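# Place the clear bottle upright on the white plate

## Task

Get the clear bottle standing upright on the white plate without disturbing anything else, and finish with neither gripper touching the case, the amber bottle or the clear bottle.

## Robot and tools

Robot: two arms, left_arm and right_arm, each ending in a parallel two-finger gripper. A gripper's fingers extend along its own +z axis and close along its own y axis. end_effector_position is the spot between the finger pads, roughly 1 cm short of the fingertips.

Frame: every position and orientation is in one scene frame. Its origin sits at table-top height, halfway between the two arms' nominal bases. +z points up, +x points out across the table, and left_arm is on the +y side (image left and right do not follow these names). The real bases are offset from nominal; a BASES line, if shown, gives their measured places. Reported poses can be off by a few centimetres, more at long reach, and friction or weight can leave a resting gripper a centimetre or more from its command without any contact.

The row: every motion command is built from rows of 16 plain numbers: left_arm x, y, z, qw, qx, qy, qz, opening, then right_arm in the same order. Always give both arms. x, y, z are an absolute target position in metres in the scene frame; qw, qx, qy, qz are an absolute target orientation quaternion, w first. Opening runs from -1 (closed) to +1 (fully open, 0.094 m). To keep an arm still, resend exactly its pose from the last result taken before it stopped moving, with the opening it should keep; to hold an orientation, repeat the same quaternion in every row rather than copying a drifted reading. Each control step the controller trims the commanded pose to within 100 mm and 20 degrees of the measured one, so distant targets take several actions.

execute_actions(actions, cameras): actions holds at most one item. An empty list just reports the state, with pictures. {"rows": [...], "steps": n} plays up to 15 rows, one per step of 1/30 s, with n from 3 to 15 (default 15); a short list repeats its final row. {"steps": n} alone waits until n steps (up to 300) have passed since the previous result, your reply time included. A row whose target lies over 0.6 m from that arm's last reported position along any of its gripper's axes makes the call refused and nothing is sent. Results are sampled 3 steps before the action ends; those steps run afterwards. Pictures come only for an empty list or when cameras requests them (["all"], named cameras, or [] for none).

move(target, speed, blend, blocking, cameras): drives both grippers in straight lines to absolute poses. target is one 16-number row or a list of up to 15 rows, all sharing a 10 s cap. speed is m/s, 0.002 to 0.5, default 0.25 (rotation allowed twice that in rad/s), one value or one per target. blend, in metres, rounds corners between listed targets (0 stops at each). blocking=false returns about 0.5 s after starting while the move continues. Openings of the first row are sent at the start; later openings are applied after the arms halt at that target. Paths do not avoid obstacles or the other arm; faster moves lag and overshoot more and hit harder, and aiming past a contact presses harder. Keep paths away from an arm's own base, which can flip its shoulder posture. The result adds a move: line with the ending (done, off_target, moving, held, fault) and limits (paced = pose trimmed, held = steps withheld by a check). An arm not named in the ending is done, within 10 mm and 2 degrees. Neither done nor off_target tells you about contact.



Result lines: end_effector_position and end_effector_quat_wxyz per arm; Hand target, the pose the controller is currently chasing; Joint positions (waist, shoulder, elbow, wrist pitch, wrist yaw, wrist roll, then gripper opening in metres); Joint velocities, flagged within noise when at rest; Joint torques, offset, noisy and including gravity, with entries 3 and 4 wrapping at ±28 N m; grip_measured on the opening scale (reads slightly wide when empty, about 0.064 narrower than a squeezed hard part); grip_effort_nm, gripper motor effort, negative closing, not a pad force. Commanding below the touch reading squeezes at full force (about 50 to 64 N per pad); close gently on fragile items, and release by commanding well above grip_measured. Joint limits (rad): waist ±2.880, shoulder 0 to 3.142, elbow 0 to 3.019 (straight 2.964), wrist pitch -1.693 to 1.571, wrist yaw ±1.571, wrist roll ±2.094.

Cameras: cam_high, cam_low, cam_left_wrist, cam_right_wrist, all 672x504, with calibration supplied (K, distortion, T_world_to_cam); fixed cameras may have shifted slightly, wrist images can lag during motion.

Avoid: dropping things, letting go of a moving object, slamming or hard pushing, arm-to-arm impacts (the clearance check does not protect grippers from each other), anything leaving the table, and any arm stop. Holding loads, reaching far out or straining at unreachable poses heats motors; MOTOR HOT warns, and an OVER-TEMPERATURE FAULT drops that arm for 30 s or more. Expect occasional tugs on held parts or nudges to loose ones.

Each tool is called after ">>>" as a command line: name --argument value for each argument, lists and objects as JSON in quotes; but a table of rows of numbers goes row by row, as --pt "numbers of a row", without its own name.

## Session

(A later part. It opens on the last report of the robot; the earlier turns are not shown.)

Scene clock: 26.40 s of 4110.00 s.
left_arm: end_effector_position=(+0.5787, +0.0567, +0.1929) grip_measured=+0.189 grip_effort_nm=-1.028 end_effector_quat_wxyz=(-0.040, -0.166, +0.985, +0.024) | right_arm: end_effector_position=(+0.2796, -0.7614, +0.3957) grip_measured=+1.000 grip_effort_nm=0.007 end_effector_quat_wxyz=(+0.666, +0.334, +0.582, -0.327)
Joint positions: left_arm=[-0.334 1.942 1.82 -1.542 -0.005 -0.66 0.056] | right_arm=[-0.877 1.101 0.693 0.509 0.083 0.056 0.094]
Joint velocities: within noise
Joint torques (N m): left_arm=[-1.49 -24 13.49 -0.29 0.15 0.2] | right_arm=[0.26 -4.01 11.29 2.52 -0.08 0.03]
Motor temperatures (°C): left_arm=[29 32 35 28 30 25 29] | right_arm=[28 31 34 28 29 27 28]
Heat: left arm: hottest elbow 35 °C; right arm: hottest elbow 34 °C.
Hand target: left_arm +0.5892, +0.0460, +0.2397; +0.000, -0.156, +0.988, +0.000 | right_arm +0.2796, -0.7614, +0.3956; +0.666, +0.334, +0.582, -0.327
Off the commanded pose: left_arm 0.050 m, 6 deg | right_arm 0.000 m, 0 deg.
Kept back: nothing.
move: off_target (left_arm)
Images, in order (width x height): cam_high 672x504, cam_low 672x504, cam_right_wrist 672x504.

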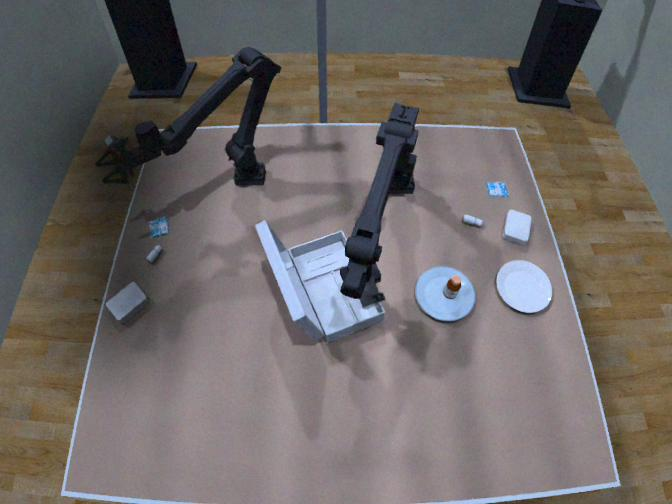

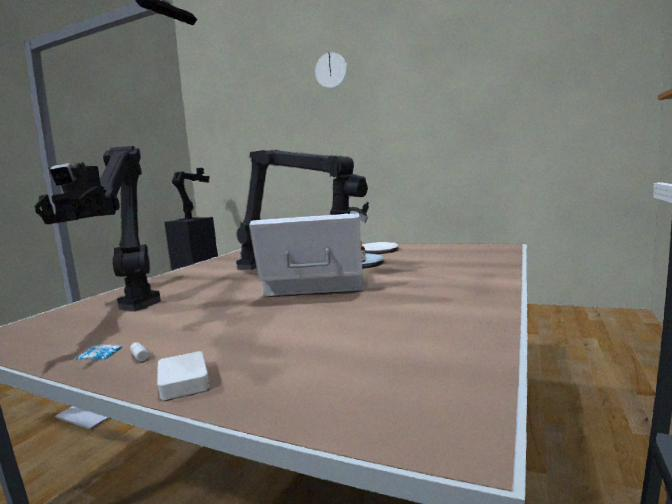

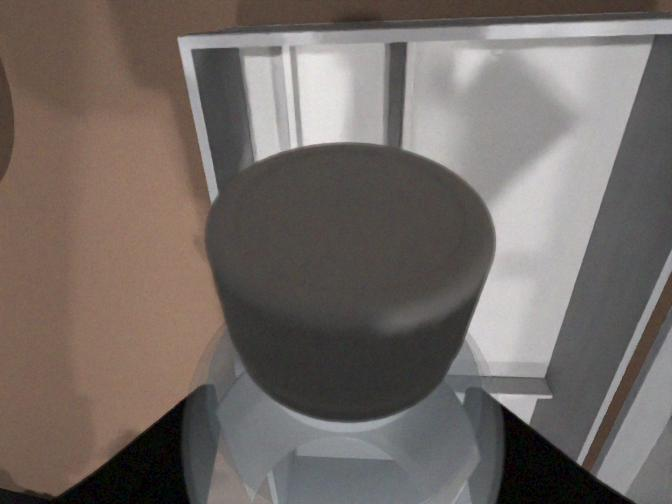

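>>> move --pt "0.56 0.10 0.30 0.336 -0.147 0.918 0.0533 -0.1 0.2796 -0.7614 0.3957 0.666 0.334 0.582 -0.327 1" --pt "0.545 0.67 0.28 0.542 -0.267 0.774 0.187 -0.1 0.2796 -0.7614 0.3957 0.666 0.334 0.582 -0.327 1" --speed '[0.2,0.3]' --blend 0.04 --cameras '["cam_right_wrist","cam_high","cam_low"]'

>>> zoom_image --camera "cam_low" --region '[330, 120, 500, 290]'

>>> zoom_image --camera "cam_high" --region '[400, 180, 600, 380]'

Scene clock: 31.10 s of 4110.00 s.
left_arm: end_effector_position=(+0.5184, +0.6529, +0.2150) grip_measured=+0.189 grip_effort_nm=-1.033 end_effector_quat_wxyz=(+0.489, -0.288, +0.806, +0.167) | right_arm: end_effector_position=(+0.2796, -0.7614, +0.3957) grip_measured=+1.000 grip_effort_nm=0.012 end_effector_quat_wxyz=(+0.666, +0.334, +0.582, -0.327)
Joint positions: left_arm=[0.702 1.592 1.028 0.078 0.034 0.004 0.056] | right_arm=[-0.877 1.101 0.693 0.509 0.083 0.056 0.094]
Joint velocities: within noise
Joint torques (N m): left_arm=[-0.97 -17.44 14.63 3.66 0.14 0.2] | right_arm=[0.38 -4.07 11.28 2.54 -0.08 0.04]
Motor temperatures (°C): left_arm=[29 32 36 28 30 25 30] | right_arm=[28 31 35 28 28 27 28]
Heat: left arm: hottest elbow 36 °C; right arm: hottest elbow 35 °C.
Hand target: left_arm +0.5397, +0.6655, +0.2809; +0.542, -0.267, +0.774, +0.187 | right_arm +0.2796, -0.7614, +0.3956; +0.666, +0.334, +0.582, -0.327
Off the commanded pose: left_arm 0.072 m, 8 deg | right_arm 0.000 m, 0 deg.
Kept back: nothing.
move: off_target (left_arm)
Images, in order (width x height): cam_high 672x504, cam_low 672x504, cam_right_wrist 672x504.

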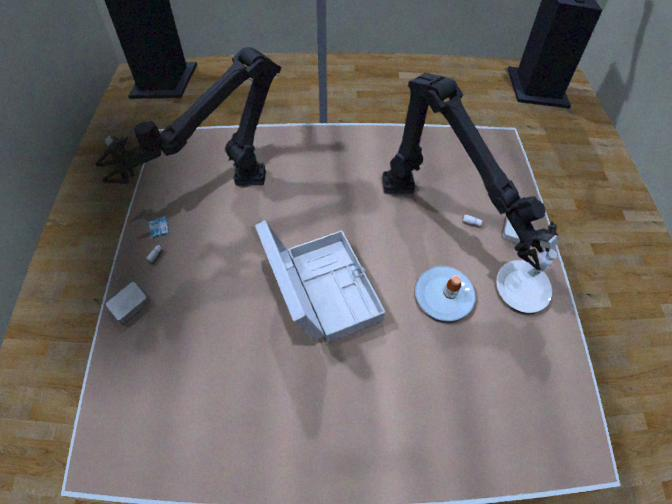

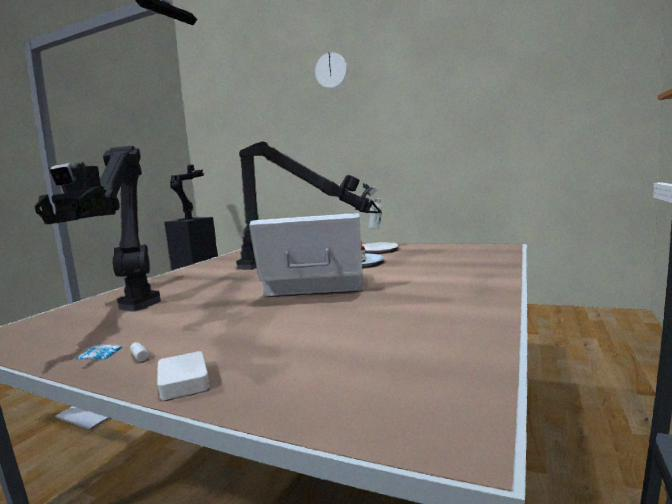

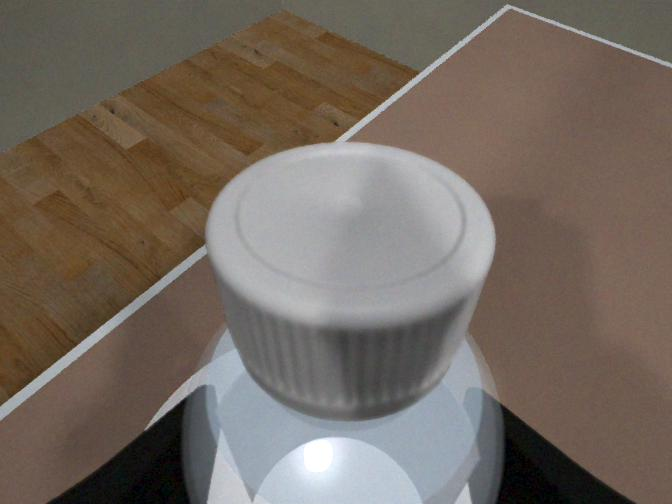

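Scaled by 2.965 from the camera's 672x504 image, which has a finer 960x720 frame.

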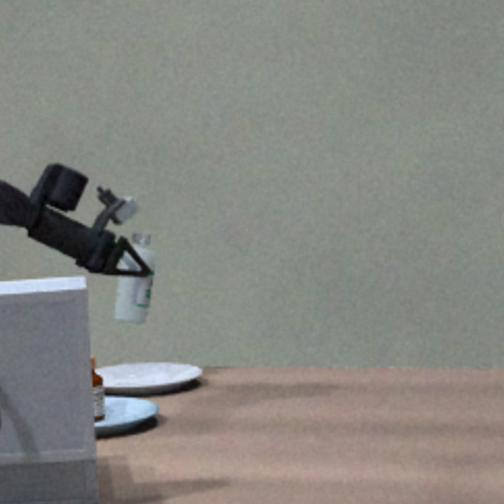

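Scaled by 2.520 from the camera's 672x504 image, which has a finer 960x720 frame.

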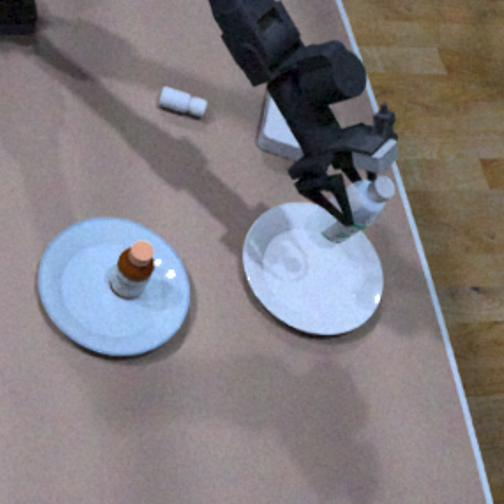

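>>> move --target '[0.570,0.688,0.215,0.582,-0.2566,0.745,0.2005,-0.1,0.2796,-0.7614,0.3957,0.666,0.334,0.582,-0.327,1]' --speed 0.12 --cameras '["cam_high","cam_low"]'

>>> zoom_image --camera "cam_low" --region '[340, 160, 440, 280]'

>>> zoom_image --camera "cam_high" --region '[460, 210, 580, 330]'

Scene clock: 32.57 s of 4110.00 s.
left_arm: end_effector_position=(+0.5478, +0.6782, +0.1586) grip_measured=+0.189 grip_effort_nm=-1.023 end_effector_quat_wxyz=(+0.536, -0.276, +0.776, +0.185) | right_arm: end_effector_position=(+0.2796, -0.7614, +0.3957) grip_measured=+1.000 grip_effort_nm=0.007 end_effector_quat_wxyz=(+0.666, +0.334, +0.582, -0.327)
Joint positions: left_arm=[0.702 1.793 1.028 0.4 0.034 0.004 0.056] | right_arm=[-0.877 1.101 0.693 0.509 0.083 0.056 0.094]
Joint velocities: within noise
Joint torques (N m): left_arm=[-1.38 -20.01 11.52 3.78 0.1 0.15] | right_arm=[0.38 -4.07 11.29 2.55 -0.08 0.04]
Motor temperatures (°C): left_arm=[29 32 37 29 30 25 30] | right_arm=[28 31 35 28 28 27 28]
Heat: left arm: hottest elbow 37 °C; right arm: hottest elbow 35 °C.
Hand target: left_arm +0.5668, +0.6853, +0.2155; +0.582, -0.257, +0.745, +0.200 | right_arm +0.2796, -0.7614, +0.3956; +0.666, +0.334, +0.582, -0.327
Off the commanded pose: left_arm 0.061 m, 7 deg | right_arm 0.000 m, 0 deg.
Kept back: nothing.
move: off_target (left_arm)
Images, in order (width x height): cam_high 672x504, cam_low 672x504.

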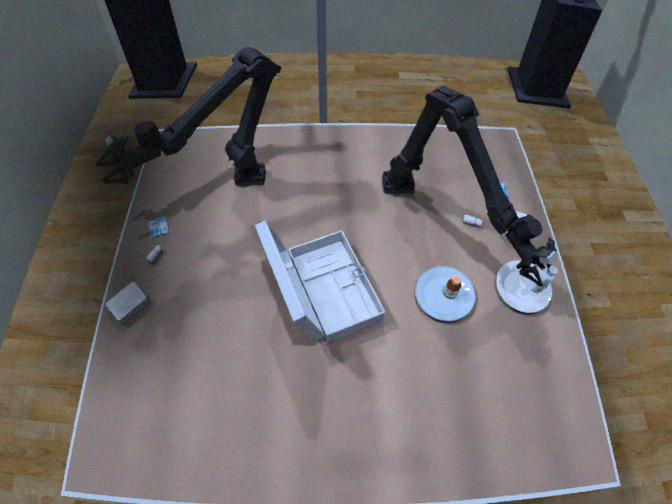

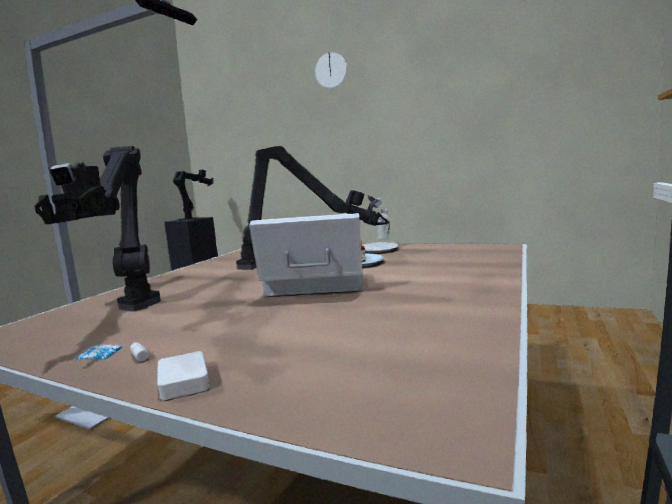

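Scaled by 4.200 from the camera's 672x504 image, which has a finer 960x720 frame.

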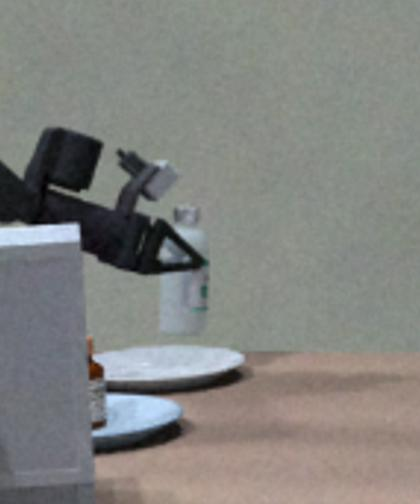

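Scaled by 4.200 from the camera's 672x504 image, which has a finer 960x720 frame.

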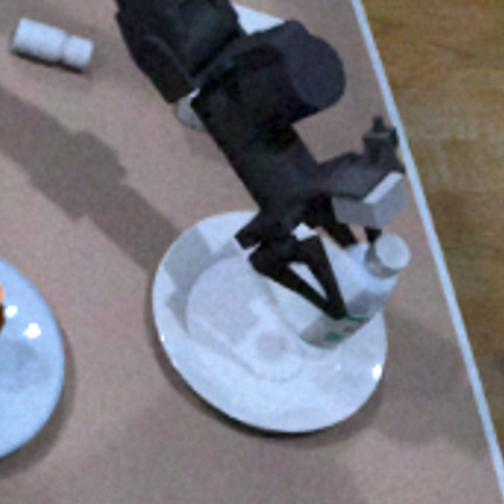

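>>> move --target '[0.543,0.676,0.188,0.582,-0.2566,0.745,0.2005,-0.1,0.2796,-0.7614,0.3957,0.666,0.334,0.582,-0.327,1]' --speed 0.08 --cameras '["cam_high","cam_low"]'

>>> zoom_image --camera "cam_low" --region '[340, 160, 440, 280]'

>>> zoom_image --camera "cam_high" --region '[460, 210, 580, 330]'

Scene clock: 33.83 s of 4110.00 s.
left_arm: end_effector_position=(+0.5388, +0.6677, +0.1504) grip_measured=+0.189 grip_effort_nm=-1.033 end_effector_quat_wxyz=(+0.551, -0.269, +0.768, +0.185) | right_arm: end_effector_position=(+0.2796, -0.7614, +0.3957) grip_measured=+1.000 grip_effort_nm=0.007 end_effector_quat_wxyz=(+0.666, +0.334, +0.582, -0.327)
Joint positions: left_arm=[0.702 1.793 0.968 0.495 0.047 0.004 0.056] | right_arm=[-0.877 1.101 0.693 0.509 0.083 0.056 0.094]
Joint velocities: within noise
Joint torques (N m): left_arm=[-0.09 -19.78 8.23 3.81 0.21 0.21] | right_arm=[0.32 -4.01 11.29 2.52 -0.08 0.03]
Motor temperatures (°C): left_arm=[29 32 37 29 30 25 30] | right_arm=[28 31 35 28 28 27 28]
Heat: left arm: hottest elbow 37 °C; right arm: hottest elbow 35 °C.
Hand target: left_arm +0.5423, +0.6754, +0.1879; +0.582, -0.257, +0.745, +0.201 | right_arm +0.2796, -0.7614, +0.3956; +0.666, +0.334, +0.582, -0.327
Off the commanded pose: left_arm 0.039 m, 5 deg | right_arm 0.000 m, 0 deg.
Kept back: nothing.
move: off_target (left_arm)
Images, in order (width x height): cam_high 672x504, cam_low 672x504.

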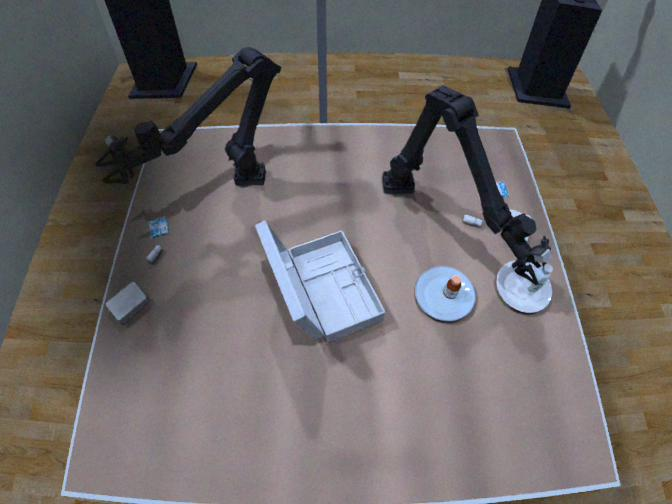

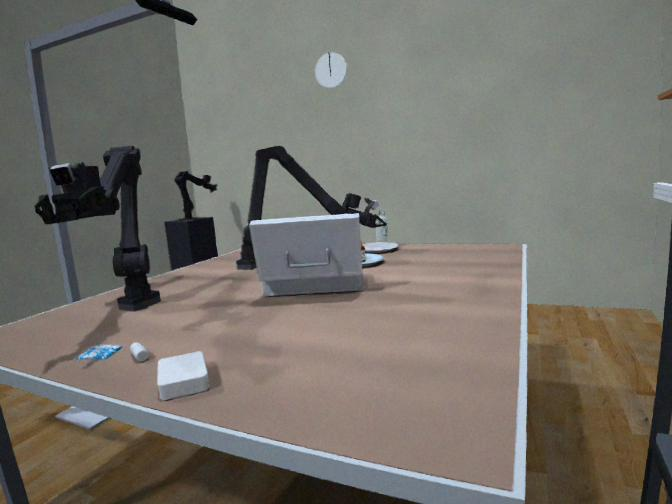

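Scaled by 4.200 from the camera's 672x504 image, which has a finer 960x720 frame.

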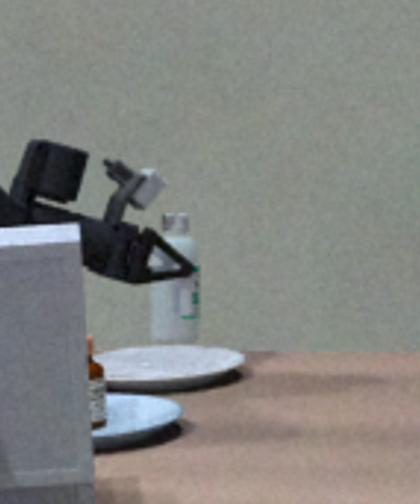

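Scaled by 4.200 from the camera's 672x504 image, which has a finer 960x720 frame.

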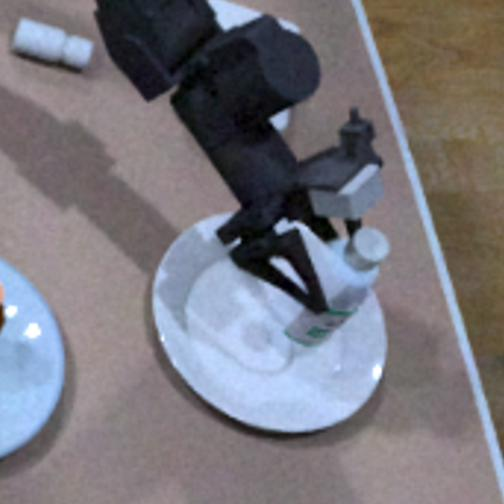

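>>> move --target '[0.519,0.662,0.163,0.608,-0.249,0.724,0.2093,-0.1,0.2796,-0.7614,0.3957,0.666,0.334,0.582,-0.327,1]' --speed 0.06 --cameras '["cam_high","cam_low"]'

>>> zoom_image --camera "cam_low" --region '[340, 160, 440, 280]'

>>> zoom_image --camera "cam_high" --region '[460, 210, 580, 330]'

Scene clock: 35.10 s of 4110.00 s.
left_arm: end_effector_position=(+0.5188, +0.6514, +0.1375) grip_measured=+0.189 grip_effort_nm=-1.023 end_effector_quat_wxyz=(+0.585, -0.257, +0.744, +0.195) | right_arm: end_effector_position=(+0.2796, -0.7614, +0.3957) grip_measured=+1.000 grip_effort_nm=0.007 end_effector_quat_wxyz=(+0.666, +0.334, +0.582, -0.327)
Joint positions: left_arm=[0.706 1.811 0.857 0.712 0.059 0.004 0.056] | right_arm=[-0.877 1.101 0.693 0.509 0.083 0.056 0.094]
Joint velocities: within noise
Joint torques (N m): left_arm=[0.38 -17.61 7.1 3.79 0.2 0.19] | right_arm=[0.38 -4.07 11.29 2.55 -0.08 0.04]
Motor temperatures (°C): left_arm=[29 33 37 29 30 25 30] | right_arm=[28 31 35 28 28 27 28]
Heat: left arm: hottest elbow 37 °C; right arm: hottest elbow 35 °C.
Hand target: left_arm +0.5185, +0.6616, +0.1629; +0.608, -0.249, +0.724, +0.210 | right_arm +0.2796, -0.7614, +0.3956; +0.666, +0.334, +0.582, -0.327
Off the commanded pose: left_arm 0.028 m, 4 deg | right_arm 0.000 m, 0 deg.
Kept back: nothing.
move: off_target (left_arm)
Images, in order (width x height): cam_high 672x504, cam_low 672x504.

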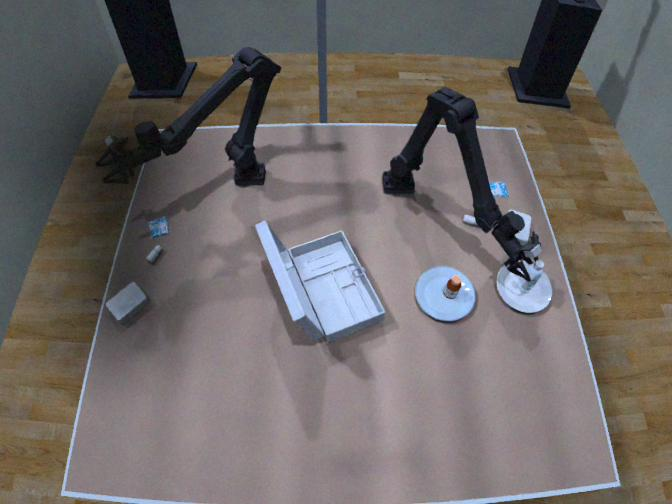

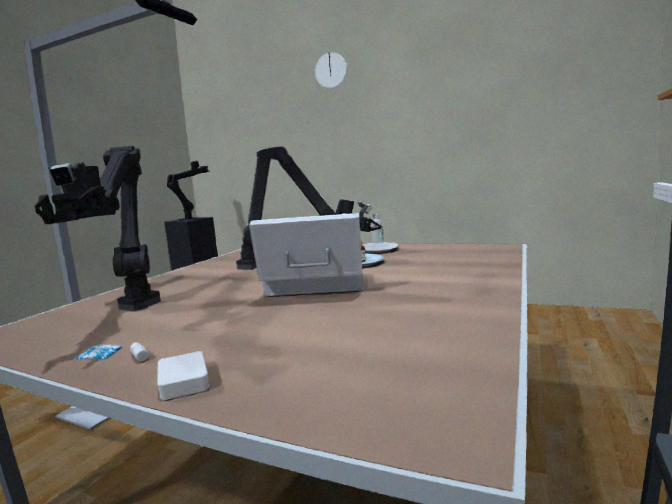

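Scaled by 4.200 from the camera's 672x504 image, which has a finer 960x720 frame.

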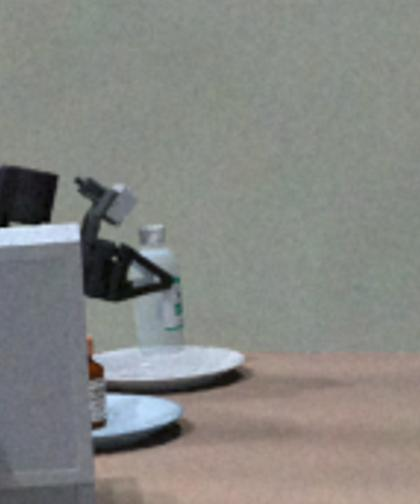

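Scaled by 4.200 from the camera's 672x504 image, which has a finer 960x720 frame.

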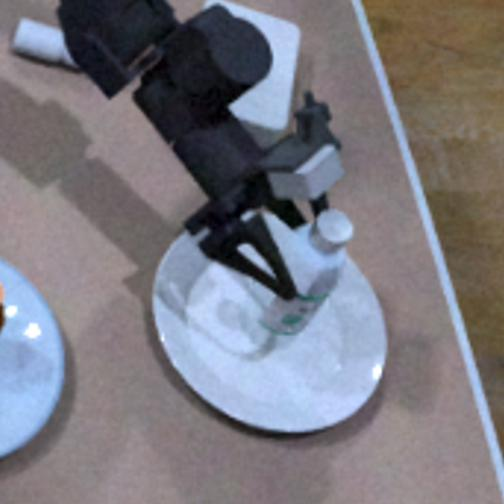

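>>> move --target '[0.523,0.664,0.143,0.608,-0.249,0.724,0.2093,-0.1,0.2796,-0.7614,0.3957,0.666,0.334,0.582,-0.327,1]' --speed 0.04 --cameras '["cam_high","cam_low"]'

>>> zoom_image --camera "cam_low" --region '[340, 200, 410, 270]'

>>> zoom_image --camera "cam_high" --region '[460, 210, 580, 330]'

Scene clock: 36.17 s of 4110.00 s.
left_arm: end_effector_position=(+0.5198, +0.6522, +0.1135) grip_measured=+0.189 grip_effort_nm=-1.043 end_effector_quat_wxyz=(+0.582, -0.258, +0.746, +0.194) | right_arm: end_effector_position=(+0.2796, -0.7614, +0.3957) grip_measured=+1.000 grip_effort_nm=0.012 end_effector_quat_wxyz=(+0.666, +0.334, +0.582, -0.327)
Joint positions: left_arm=[0.706 1.869 0.857 0.762 0.06 0.004 0.056] | right_arm=[-0.877 1.101 0.693 0.509 0.083 0.056 0.094]
Joint velocities: within noise
Joint torques (N m): left_arm=[0.21 -18.2 7.17 3.89 0.11 0.18] | right_arm=[0.38 -4.01 11.28 2.52 -0.08 0.04]
Motor temperatures (°C): left_arm=[29 33 37 29 30 25 30] | right_arm=[28 31 35 28 28 27 28]
Heat: left arm: hottest elbow 37 °C; right arm: hottest elbow 35 °C.
Hand target: left_arm +0.5223, +0.6634, +0.1429; +0.608, -0.249, +0.724, +0.210 | right_arm +0.2796, -0.7614, +0.3956; +0.666, +0.334, +0.582, -0.327
Off the commanded pose: left_arm 0.032 m, 4 deg | right_arm 0.000 m, 0 deg.
Kept back: nothing.
move: off_target (left_arm)
Images, in order (width x height): cam_high 672x504, cam_low 672x504.

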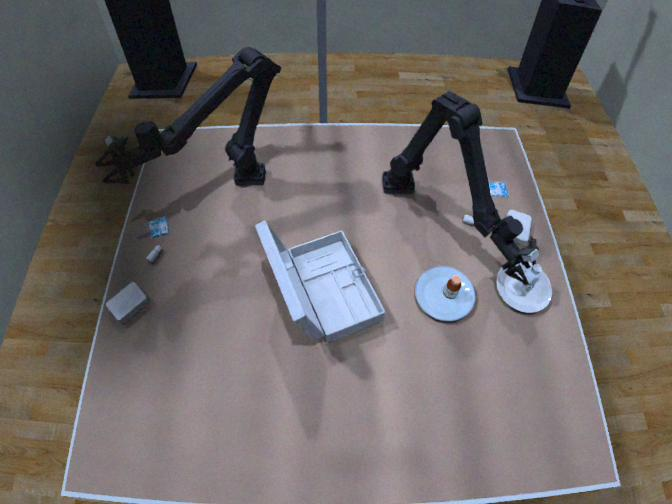

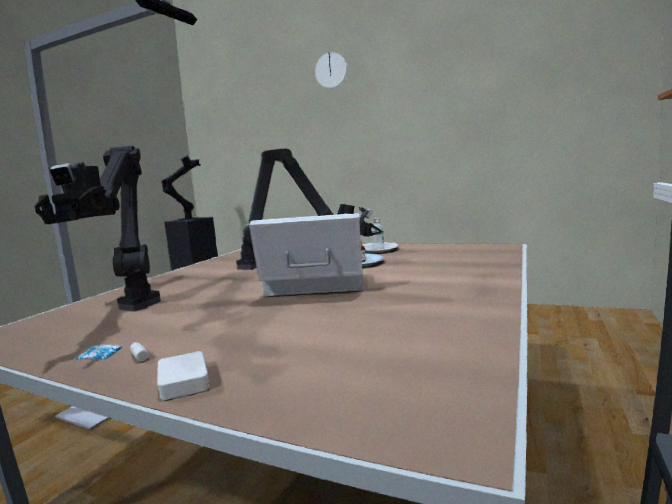

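Scaled by 7.200 from the camera's 672x504 image, which has a finer 960x720 frame.

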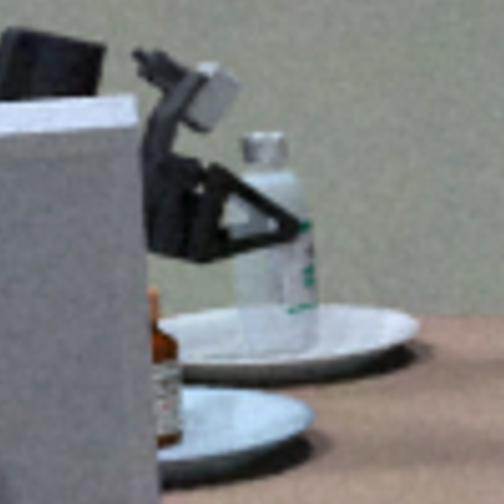

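Scaled by 4.200 from the camera's 672x504 image, which has a finer 960x720 frame.

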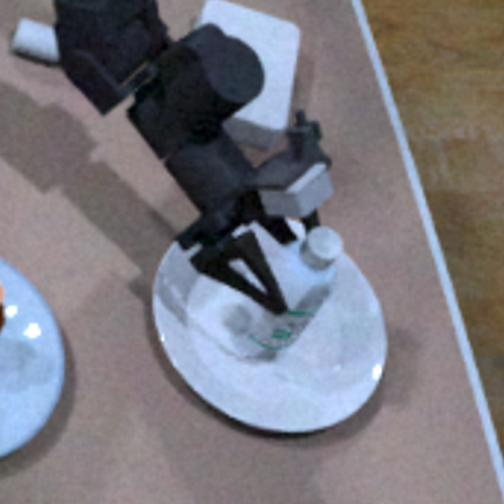

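>>> move --pt "0.511 0.660 0.147 0.608 -0.249 0.724 0.2093 -0.1 0.2796 -0.7614 0.3957 0.666 0.334 0.582 -0.327 1" --pt "0.511 0.660 0.129 0.608 -0.249 0.724 0.2093 -0.1 0.2796 -0.7614 0.3957 0.666 0.334 0.582 -0.327 1" --speed 0.03 --cameras '["cam_high","cam_low"]'

>>> zoom_image --camera "cam_low" --region '[340, 200, 410, 270]'

>>> zoom_image --camera "cam_high" --region '[480, 240, 570, 330]'

Scene clock: 37.83 s of 4110.00 s.
left_arm: end_effector_position=(+0.5114, +0.6500, +0.1071) grip_measured=+0.189 grip_effort_nm=-1.028 end_effector_quat_wxyz=(+0.588, -0.256, +0.742, +0.195) | right_arm: end_effector_position=(+0.2796, -0.7614, +0.3957) grip_measured=+1.000 grip_effort_nm=0.012 end_effector_quat_wxyz=(+0.666, +0.334, +0.582, -0.327)
Joint positions: left_arm=[0.715 1.882 0.83 0.816 0.068 0.004 0.056] | right_arm=[-0.877 1.101 0.693 0.509 0.083 0.056 0.094]
Joint velocities: within noise
Joint torques (N m): left_arm=[0.5 -17.61 6.16 3.86 0.19 0.19] | right_arm=[0.32 -4.01 11.29 2.54 -0.09 0.04]
Motor temperatures (°C): left_arm=[29 33 37 29 30 25 30] | right_arm=[28 31 35 28 28 27 28]
Heat: left arm: hottest elbow 37 °C; right arm: hottest elbow 35 °C.
Hand target: left_arm +0.5106, +0.6597, +0.1288; +0.608, -0.249, +0.724, +0.210 | right_arm +0.2796, -0.7614, +0.3956; +0.666, +0.334, +0.582, -0.327
Off the commanded pose: left_arm 0.024 m, 4 deg | right_arm 0.000 m, 0 deg.
Kept back: nothing.
move: off_target (left_arm)
Images, in order (width x height): cam_high 672x504, cam_low 672x504.

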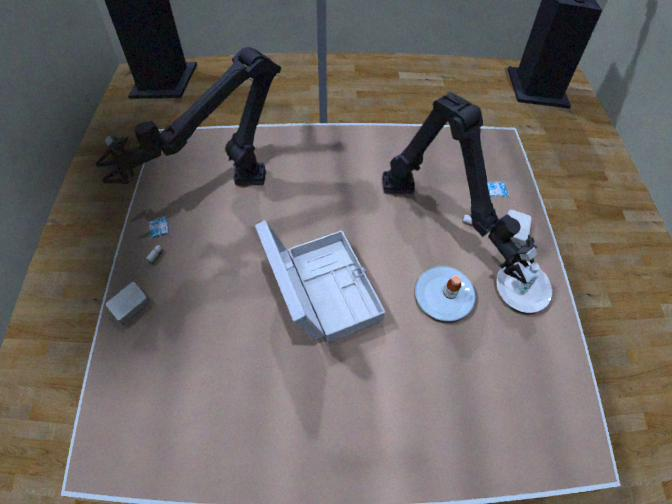

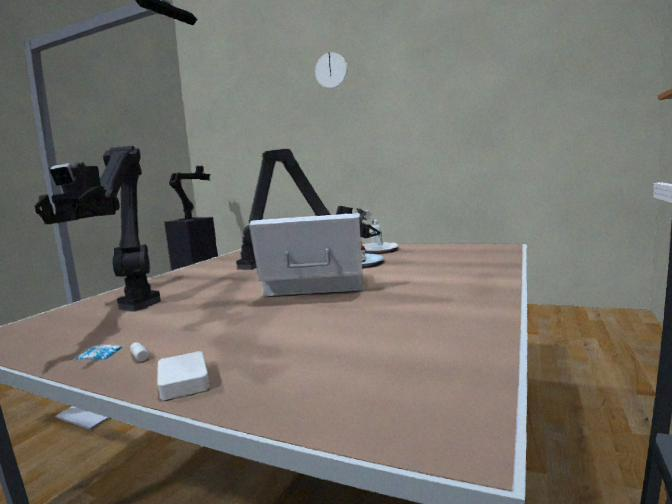

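Scaled by 7.200 from the camera's 672x504 image, which has a finer 960x720 frame.

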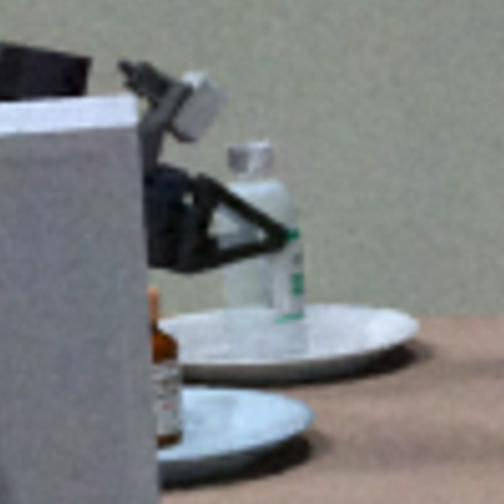

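Scaled by 5.600 from the camera's 672x504 image, which has a finer 960x720 frame.

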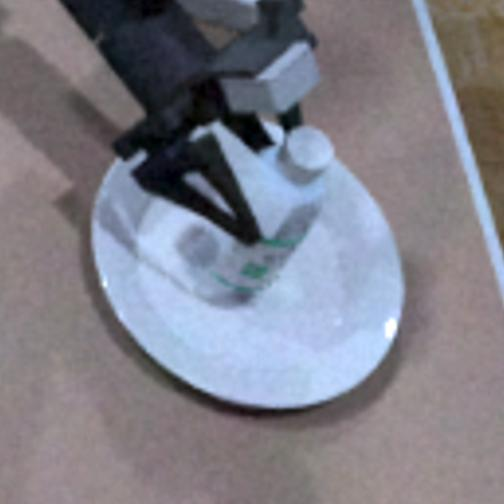

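>>> move --pt "0.511 0.669 0.129 0.608 -0.249 0.724 0.2093 -0.1 0.2796 -0.7614 0.3957 0.666 0.334 0.582 -0.327 1" --pt "0.511 0.669 0.117 0.608 -0.249 0.724 0.2093 -0.1 0.2796 -0.7614 0.3957 0.666 0.334 0.582 -0.327 1" --speed 0.03 --cameras '["cam_high","cam_low"]'

>>> zoom_image --camera "cam_low" --region '[340, 200, 410, 270]'

>>> zoom_image --camera "cam_high" --region '[480, 240, 570, 330]'

Scene clock: 39.03 s of 4110.00 s.
left_arm: end_effector_position=(+0.5084, +0.6552, +0.1062) grip_measured=+0.189 grip_effort_nm=-1.028 end_effector_quat_wxyz=(+0.596, -0.253, +0.736, +0.198) | right_arm: end_effector_position=(+0.2796, -0.7614, +0.3957) grip_measured=+1.000 grip_effort_nm=0.007 end_effector_quat_wxyz=(+0.666, +0.334, +0.582, -0.327)
Joint positions: left_arm=[0.728 1.898 0.83 0.854 0.083 0.007 0.056] | right_arm=[-0.877 1.101 0.693 0.509 0.083 0.056 0.094]
Joint velocities: within noise
Joint torques (N m): left_arm=[0.62 -15.85 7.36 3.22 0.17 0.19] | right_arm=[0.44 -4.07 11.29 2.54 -0.08 0.04]
Motor temperatures (°C): left_arm=[29 33 37 29 30 25 30] | right_arm=[28 31 35 28 28 27 28]
Heat: left arm: hottest elbow 37 °C; right arm: hottest elbow 35 °C.
Hand target: left_arm +0.5105, +0.6685, +0.1172; +0.608, -0.249, +0.724, +0.209 | right_arm +0.2796, -0.7614, +0.3956; +0.666, +0.334, +0.582, -0.327
Off the commanded pose: left_arm 0.018 m, 2 deg | right_arm 0.000 m, 0 deg.
Kept back: nothing.
move: off_target (left_arm)
Images, in order (width x height): cam_high 672x504, cam_low 672x504.

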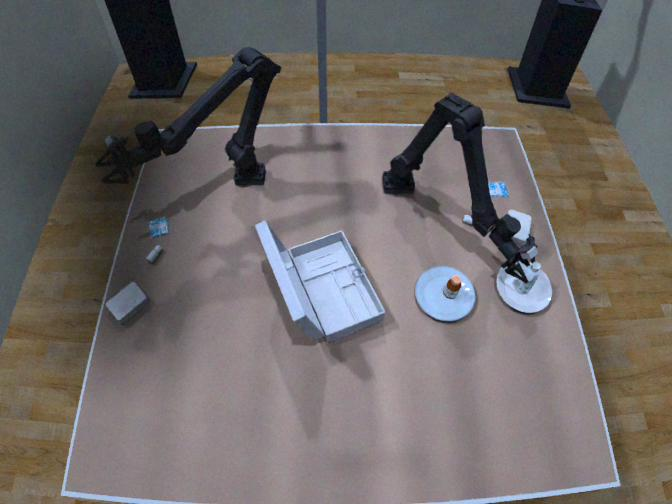

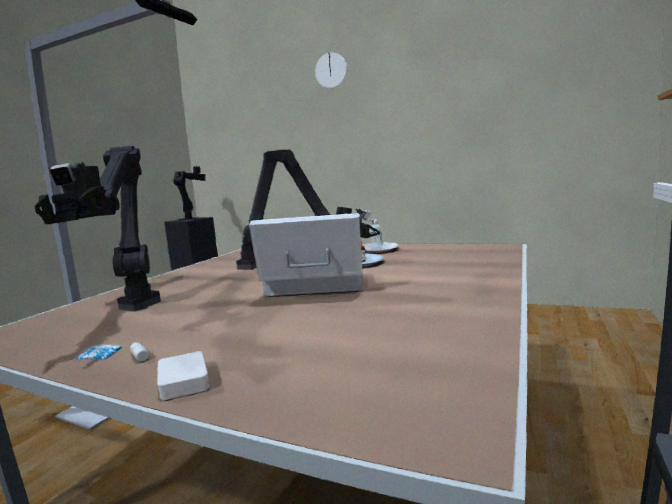

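Scaled by 7.200 from the camera's 672x504 image, which has a finer 960x720 frame.

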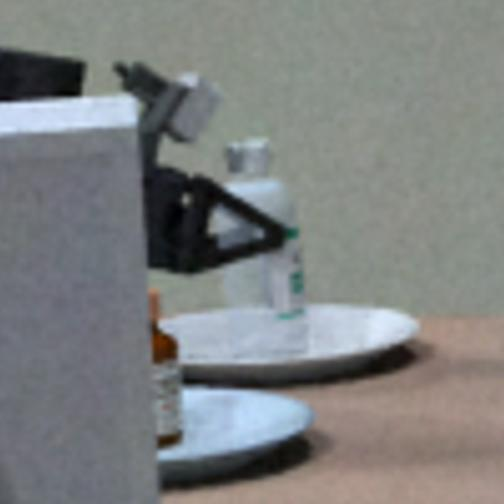

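Scaled by 5.600 from the camera's 672x504 image, which has a finer 960x720 frame.

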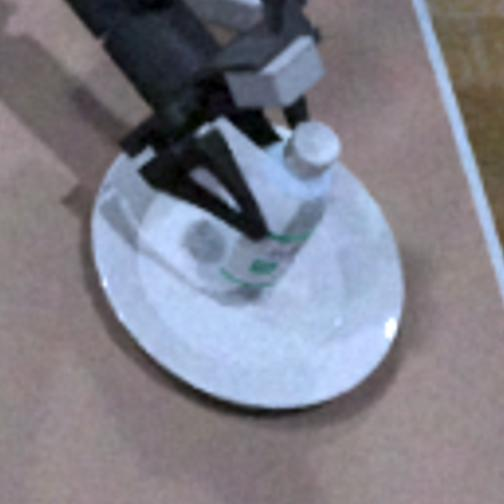

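>>> move --target '[0.515,0.668,0.116,0.577,-0.258,0.75,0.1986,-0.1,0.2796,-0.7614,0.3957,0.666,0.334,0.582,-0.327,1]' --speed 0.03 --cameras '["cam_high","cam_low","cam_right_wrist"]'

>>> zoom_image --camera "cam_low" --region '[340, 200, 410, 270]'

>>> zoom_image --camera "cam_high" --region '[480, 240, 570, 330]'

Scene clock: 40.90 s of 4110.00 s.
left_arm: end_effector_position=(+0.5110, +0.6576, +0.1043) grip_measured=+0.189 grip_effort_nm=-1.028 end_effector_quat_wxyz=(+0.573, -0.258, +0.754, +0.190) | right_arm: end_effector_position=(+0.2796, -0.7614, +0.3957) grip_measured=+1.000 grip_effort_nm=0.012 end_effector_quat_wxyz=(+0.666, +0.334, +0.582, -0.327)
Joint positions: left_arm=[0.728 1.875 0.853 0.747 0.083 0.014 0.056] | right_arm=[-0.877 1.101 0.693 0.509 0.083 0.056 0.094]
Joint velocities: within noise
Joint torques (N m): left_arm=[-0.03 -17.2 7.73 1.4 -0.23 0.16] | right_arm=[0.32 -4.01 11.3 2.54 -0.08 0.04]
Motor temperatures (°C): left_arm=[29 33 37 29 30 25 30] | right_arm=[28 31 36 28 28 27 28]
Heat: left arm: hottest elbow 37 °C; right arm: hottest elbow 36 °C.
Hand target: left_arm +0.5147, +0.6676, +0.1161; +0.577, -0.258, +0.749, +0.198 | right_arm +0.2796, -0.7614, +0.3956; +0.666, +0.334, +0.582, -0.327
Off the commanded pose: left_arm 0.016 m, 1 deg | right_arm 0.000 m, 0 deg.
Kept back: nothing.
move: off_target (left_arm)
Images, in order (width x height): cam_high 672x504, cam_low 672x504, cam_right_wrist 672x504.

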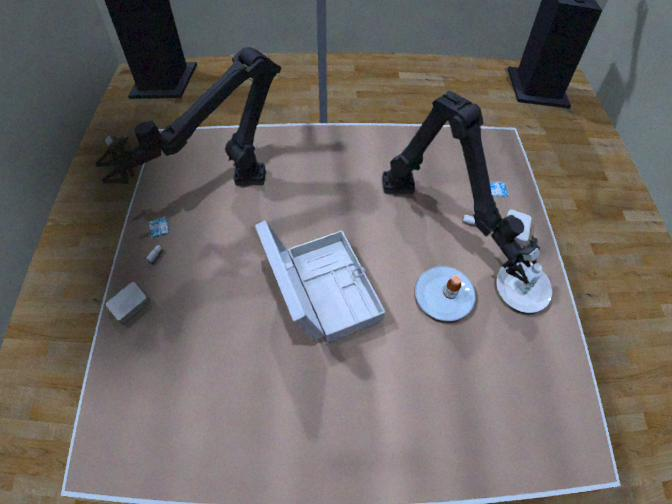

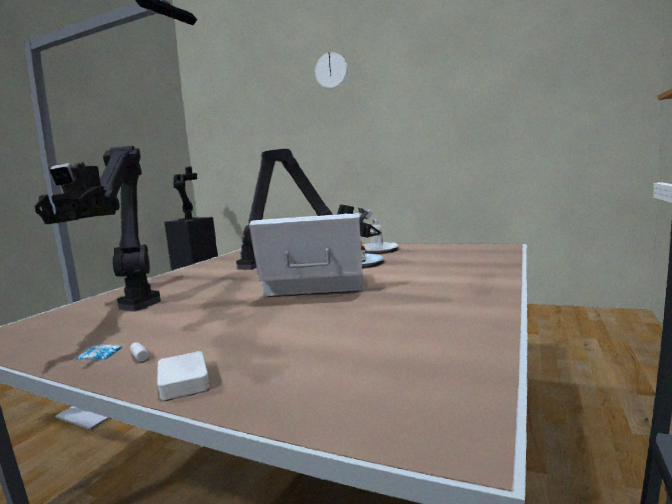

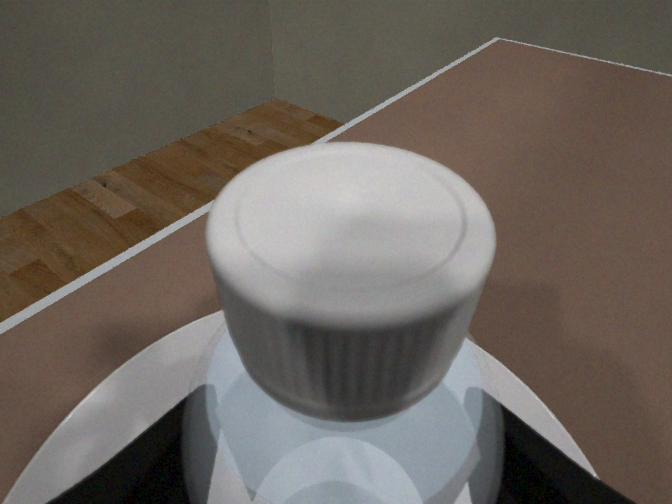

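Scaled by 7.200 from the camera's 672x504 image, which has a finer 960x720 frame.

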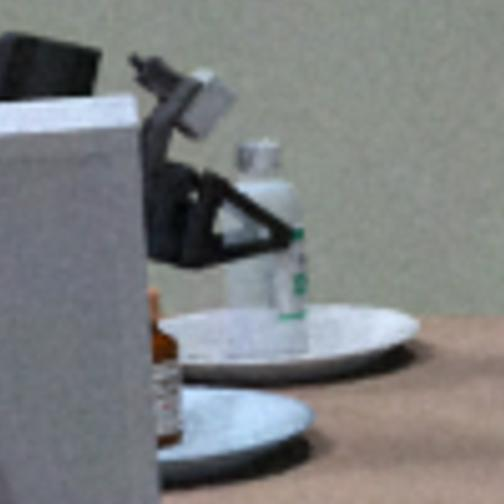

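Scaled by 5.600 from the camera's 672x504 image, which has a finer 960x720 frame.

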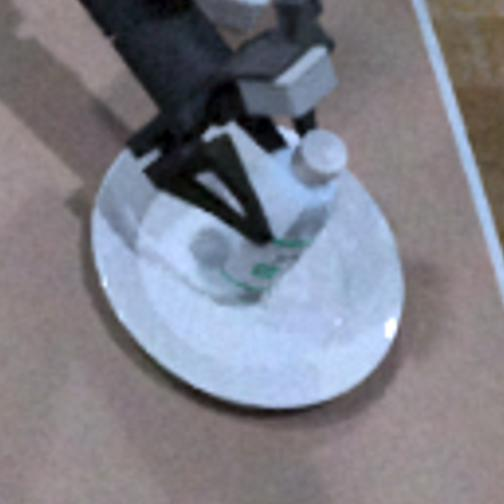

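>>> move --pt "0.515 0.668 0.113 0.577 -0.258 0.75 0.1986 0.27 0.2796 -0.7614 0.3957 0.666 0.334 0.582 -0.327 1" --pt "0.515 0.668 0.113 0.577 -0.258 0.75 0.1986 0.65 0.2796 -0.7614 0.3957 0.666 0.334 0.582 -0.327 1" --speed 0.03 --cameras '["cam_high","cam_low","cam_right_wrist"]'

>>> zoom_image --camera "cam_low" --region '[340, 200, 410, 270]'

Scene clock: 43.03 s of 4110.00 s.
left_arm: end_effector_position=(+0.5105, +0.6576, +0.1026) grip_measured=+0.647 grip_effort_nm=0.164 end_effector_quat_wxyz=(+0.570, -0.260, +0.756, +0.190) | right_arm: end_effector_position=(+0.2796, -0.7614, +0.3957) grip_measured=+1.000 grip_effort_nm=0.007 end_effector_quat_wxyz=(+0.666, +0.334, +0.582, -0.327)
Joint positions: left_arm=[0.728 1.875 0.853 0.74 0.081 0.014 0.077] | right_arm=[-0.877 1.101 0.693 0.509 0.083 0.056 0.094]
Joint velocities: within noise
Joint torques (N m): left_arm=[-0.03 -16.5 7.69 2.13 -0.16 0.16] | right_arm=[0.32 -4.01 11.3 2.52 -0.09 0.04]
Motor temperatures (°C): left_arm=[29 33 36 29 30 25 30] | right_arm=[28 31 36 28 28 27 28]
Heat: left arm: hottest elbow 36 °C; right arm: hottest elbow 36 °C.
Hand target: left_arm +0.5146, +0.6676, +0.1131; +0.577, -0.258, +0.749, +0.198 | right_arm +0.2796, -0.7614, +0.3956; +0.666, +0.334, +0.582, -0.327
Off the commanded pose: left_arm 0.015 m, 1 deg | right_arm 0.000 m, 0 deg.
Kept back: nothing.
move: off_target (left_arm); target 2's new opening was sent with left_arm's hand 0.015 m and 2 deg from that target
Images, in order (width x height): cam_high 672x504, cam_low 672x504, cam_right_wrist 672x504.

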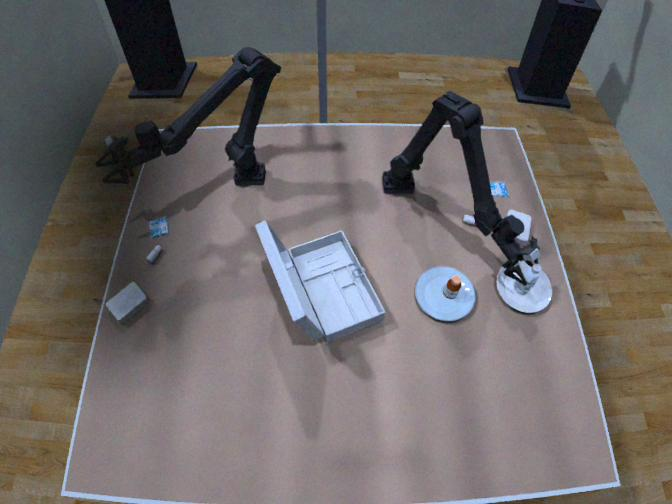

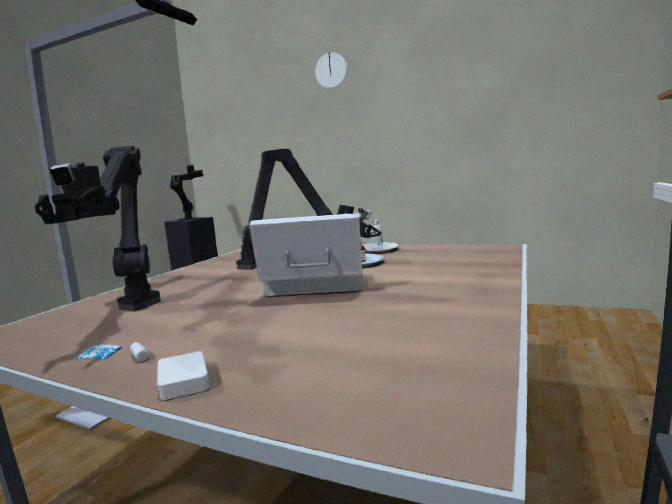

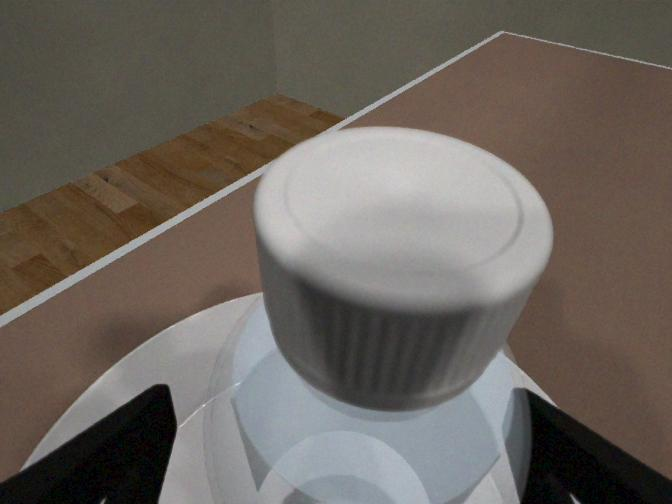

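Scaled by 7.200 from the camera's 672x504 image, which has a finer 960x720 frame.

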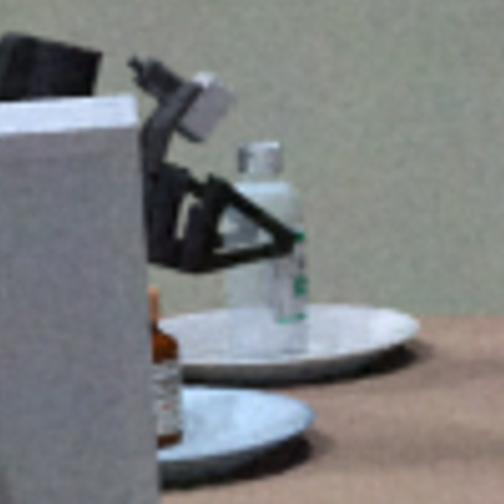

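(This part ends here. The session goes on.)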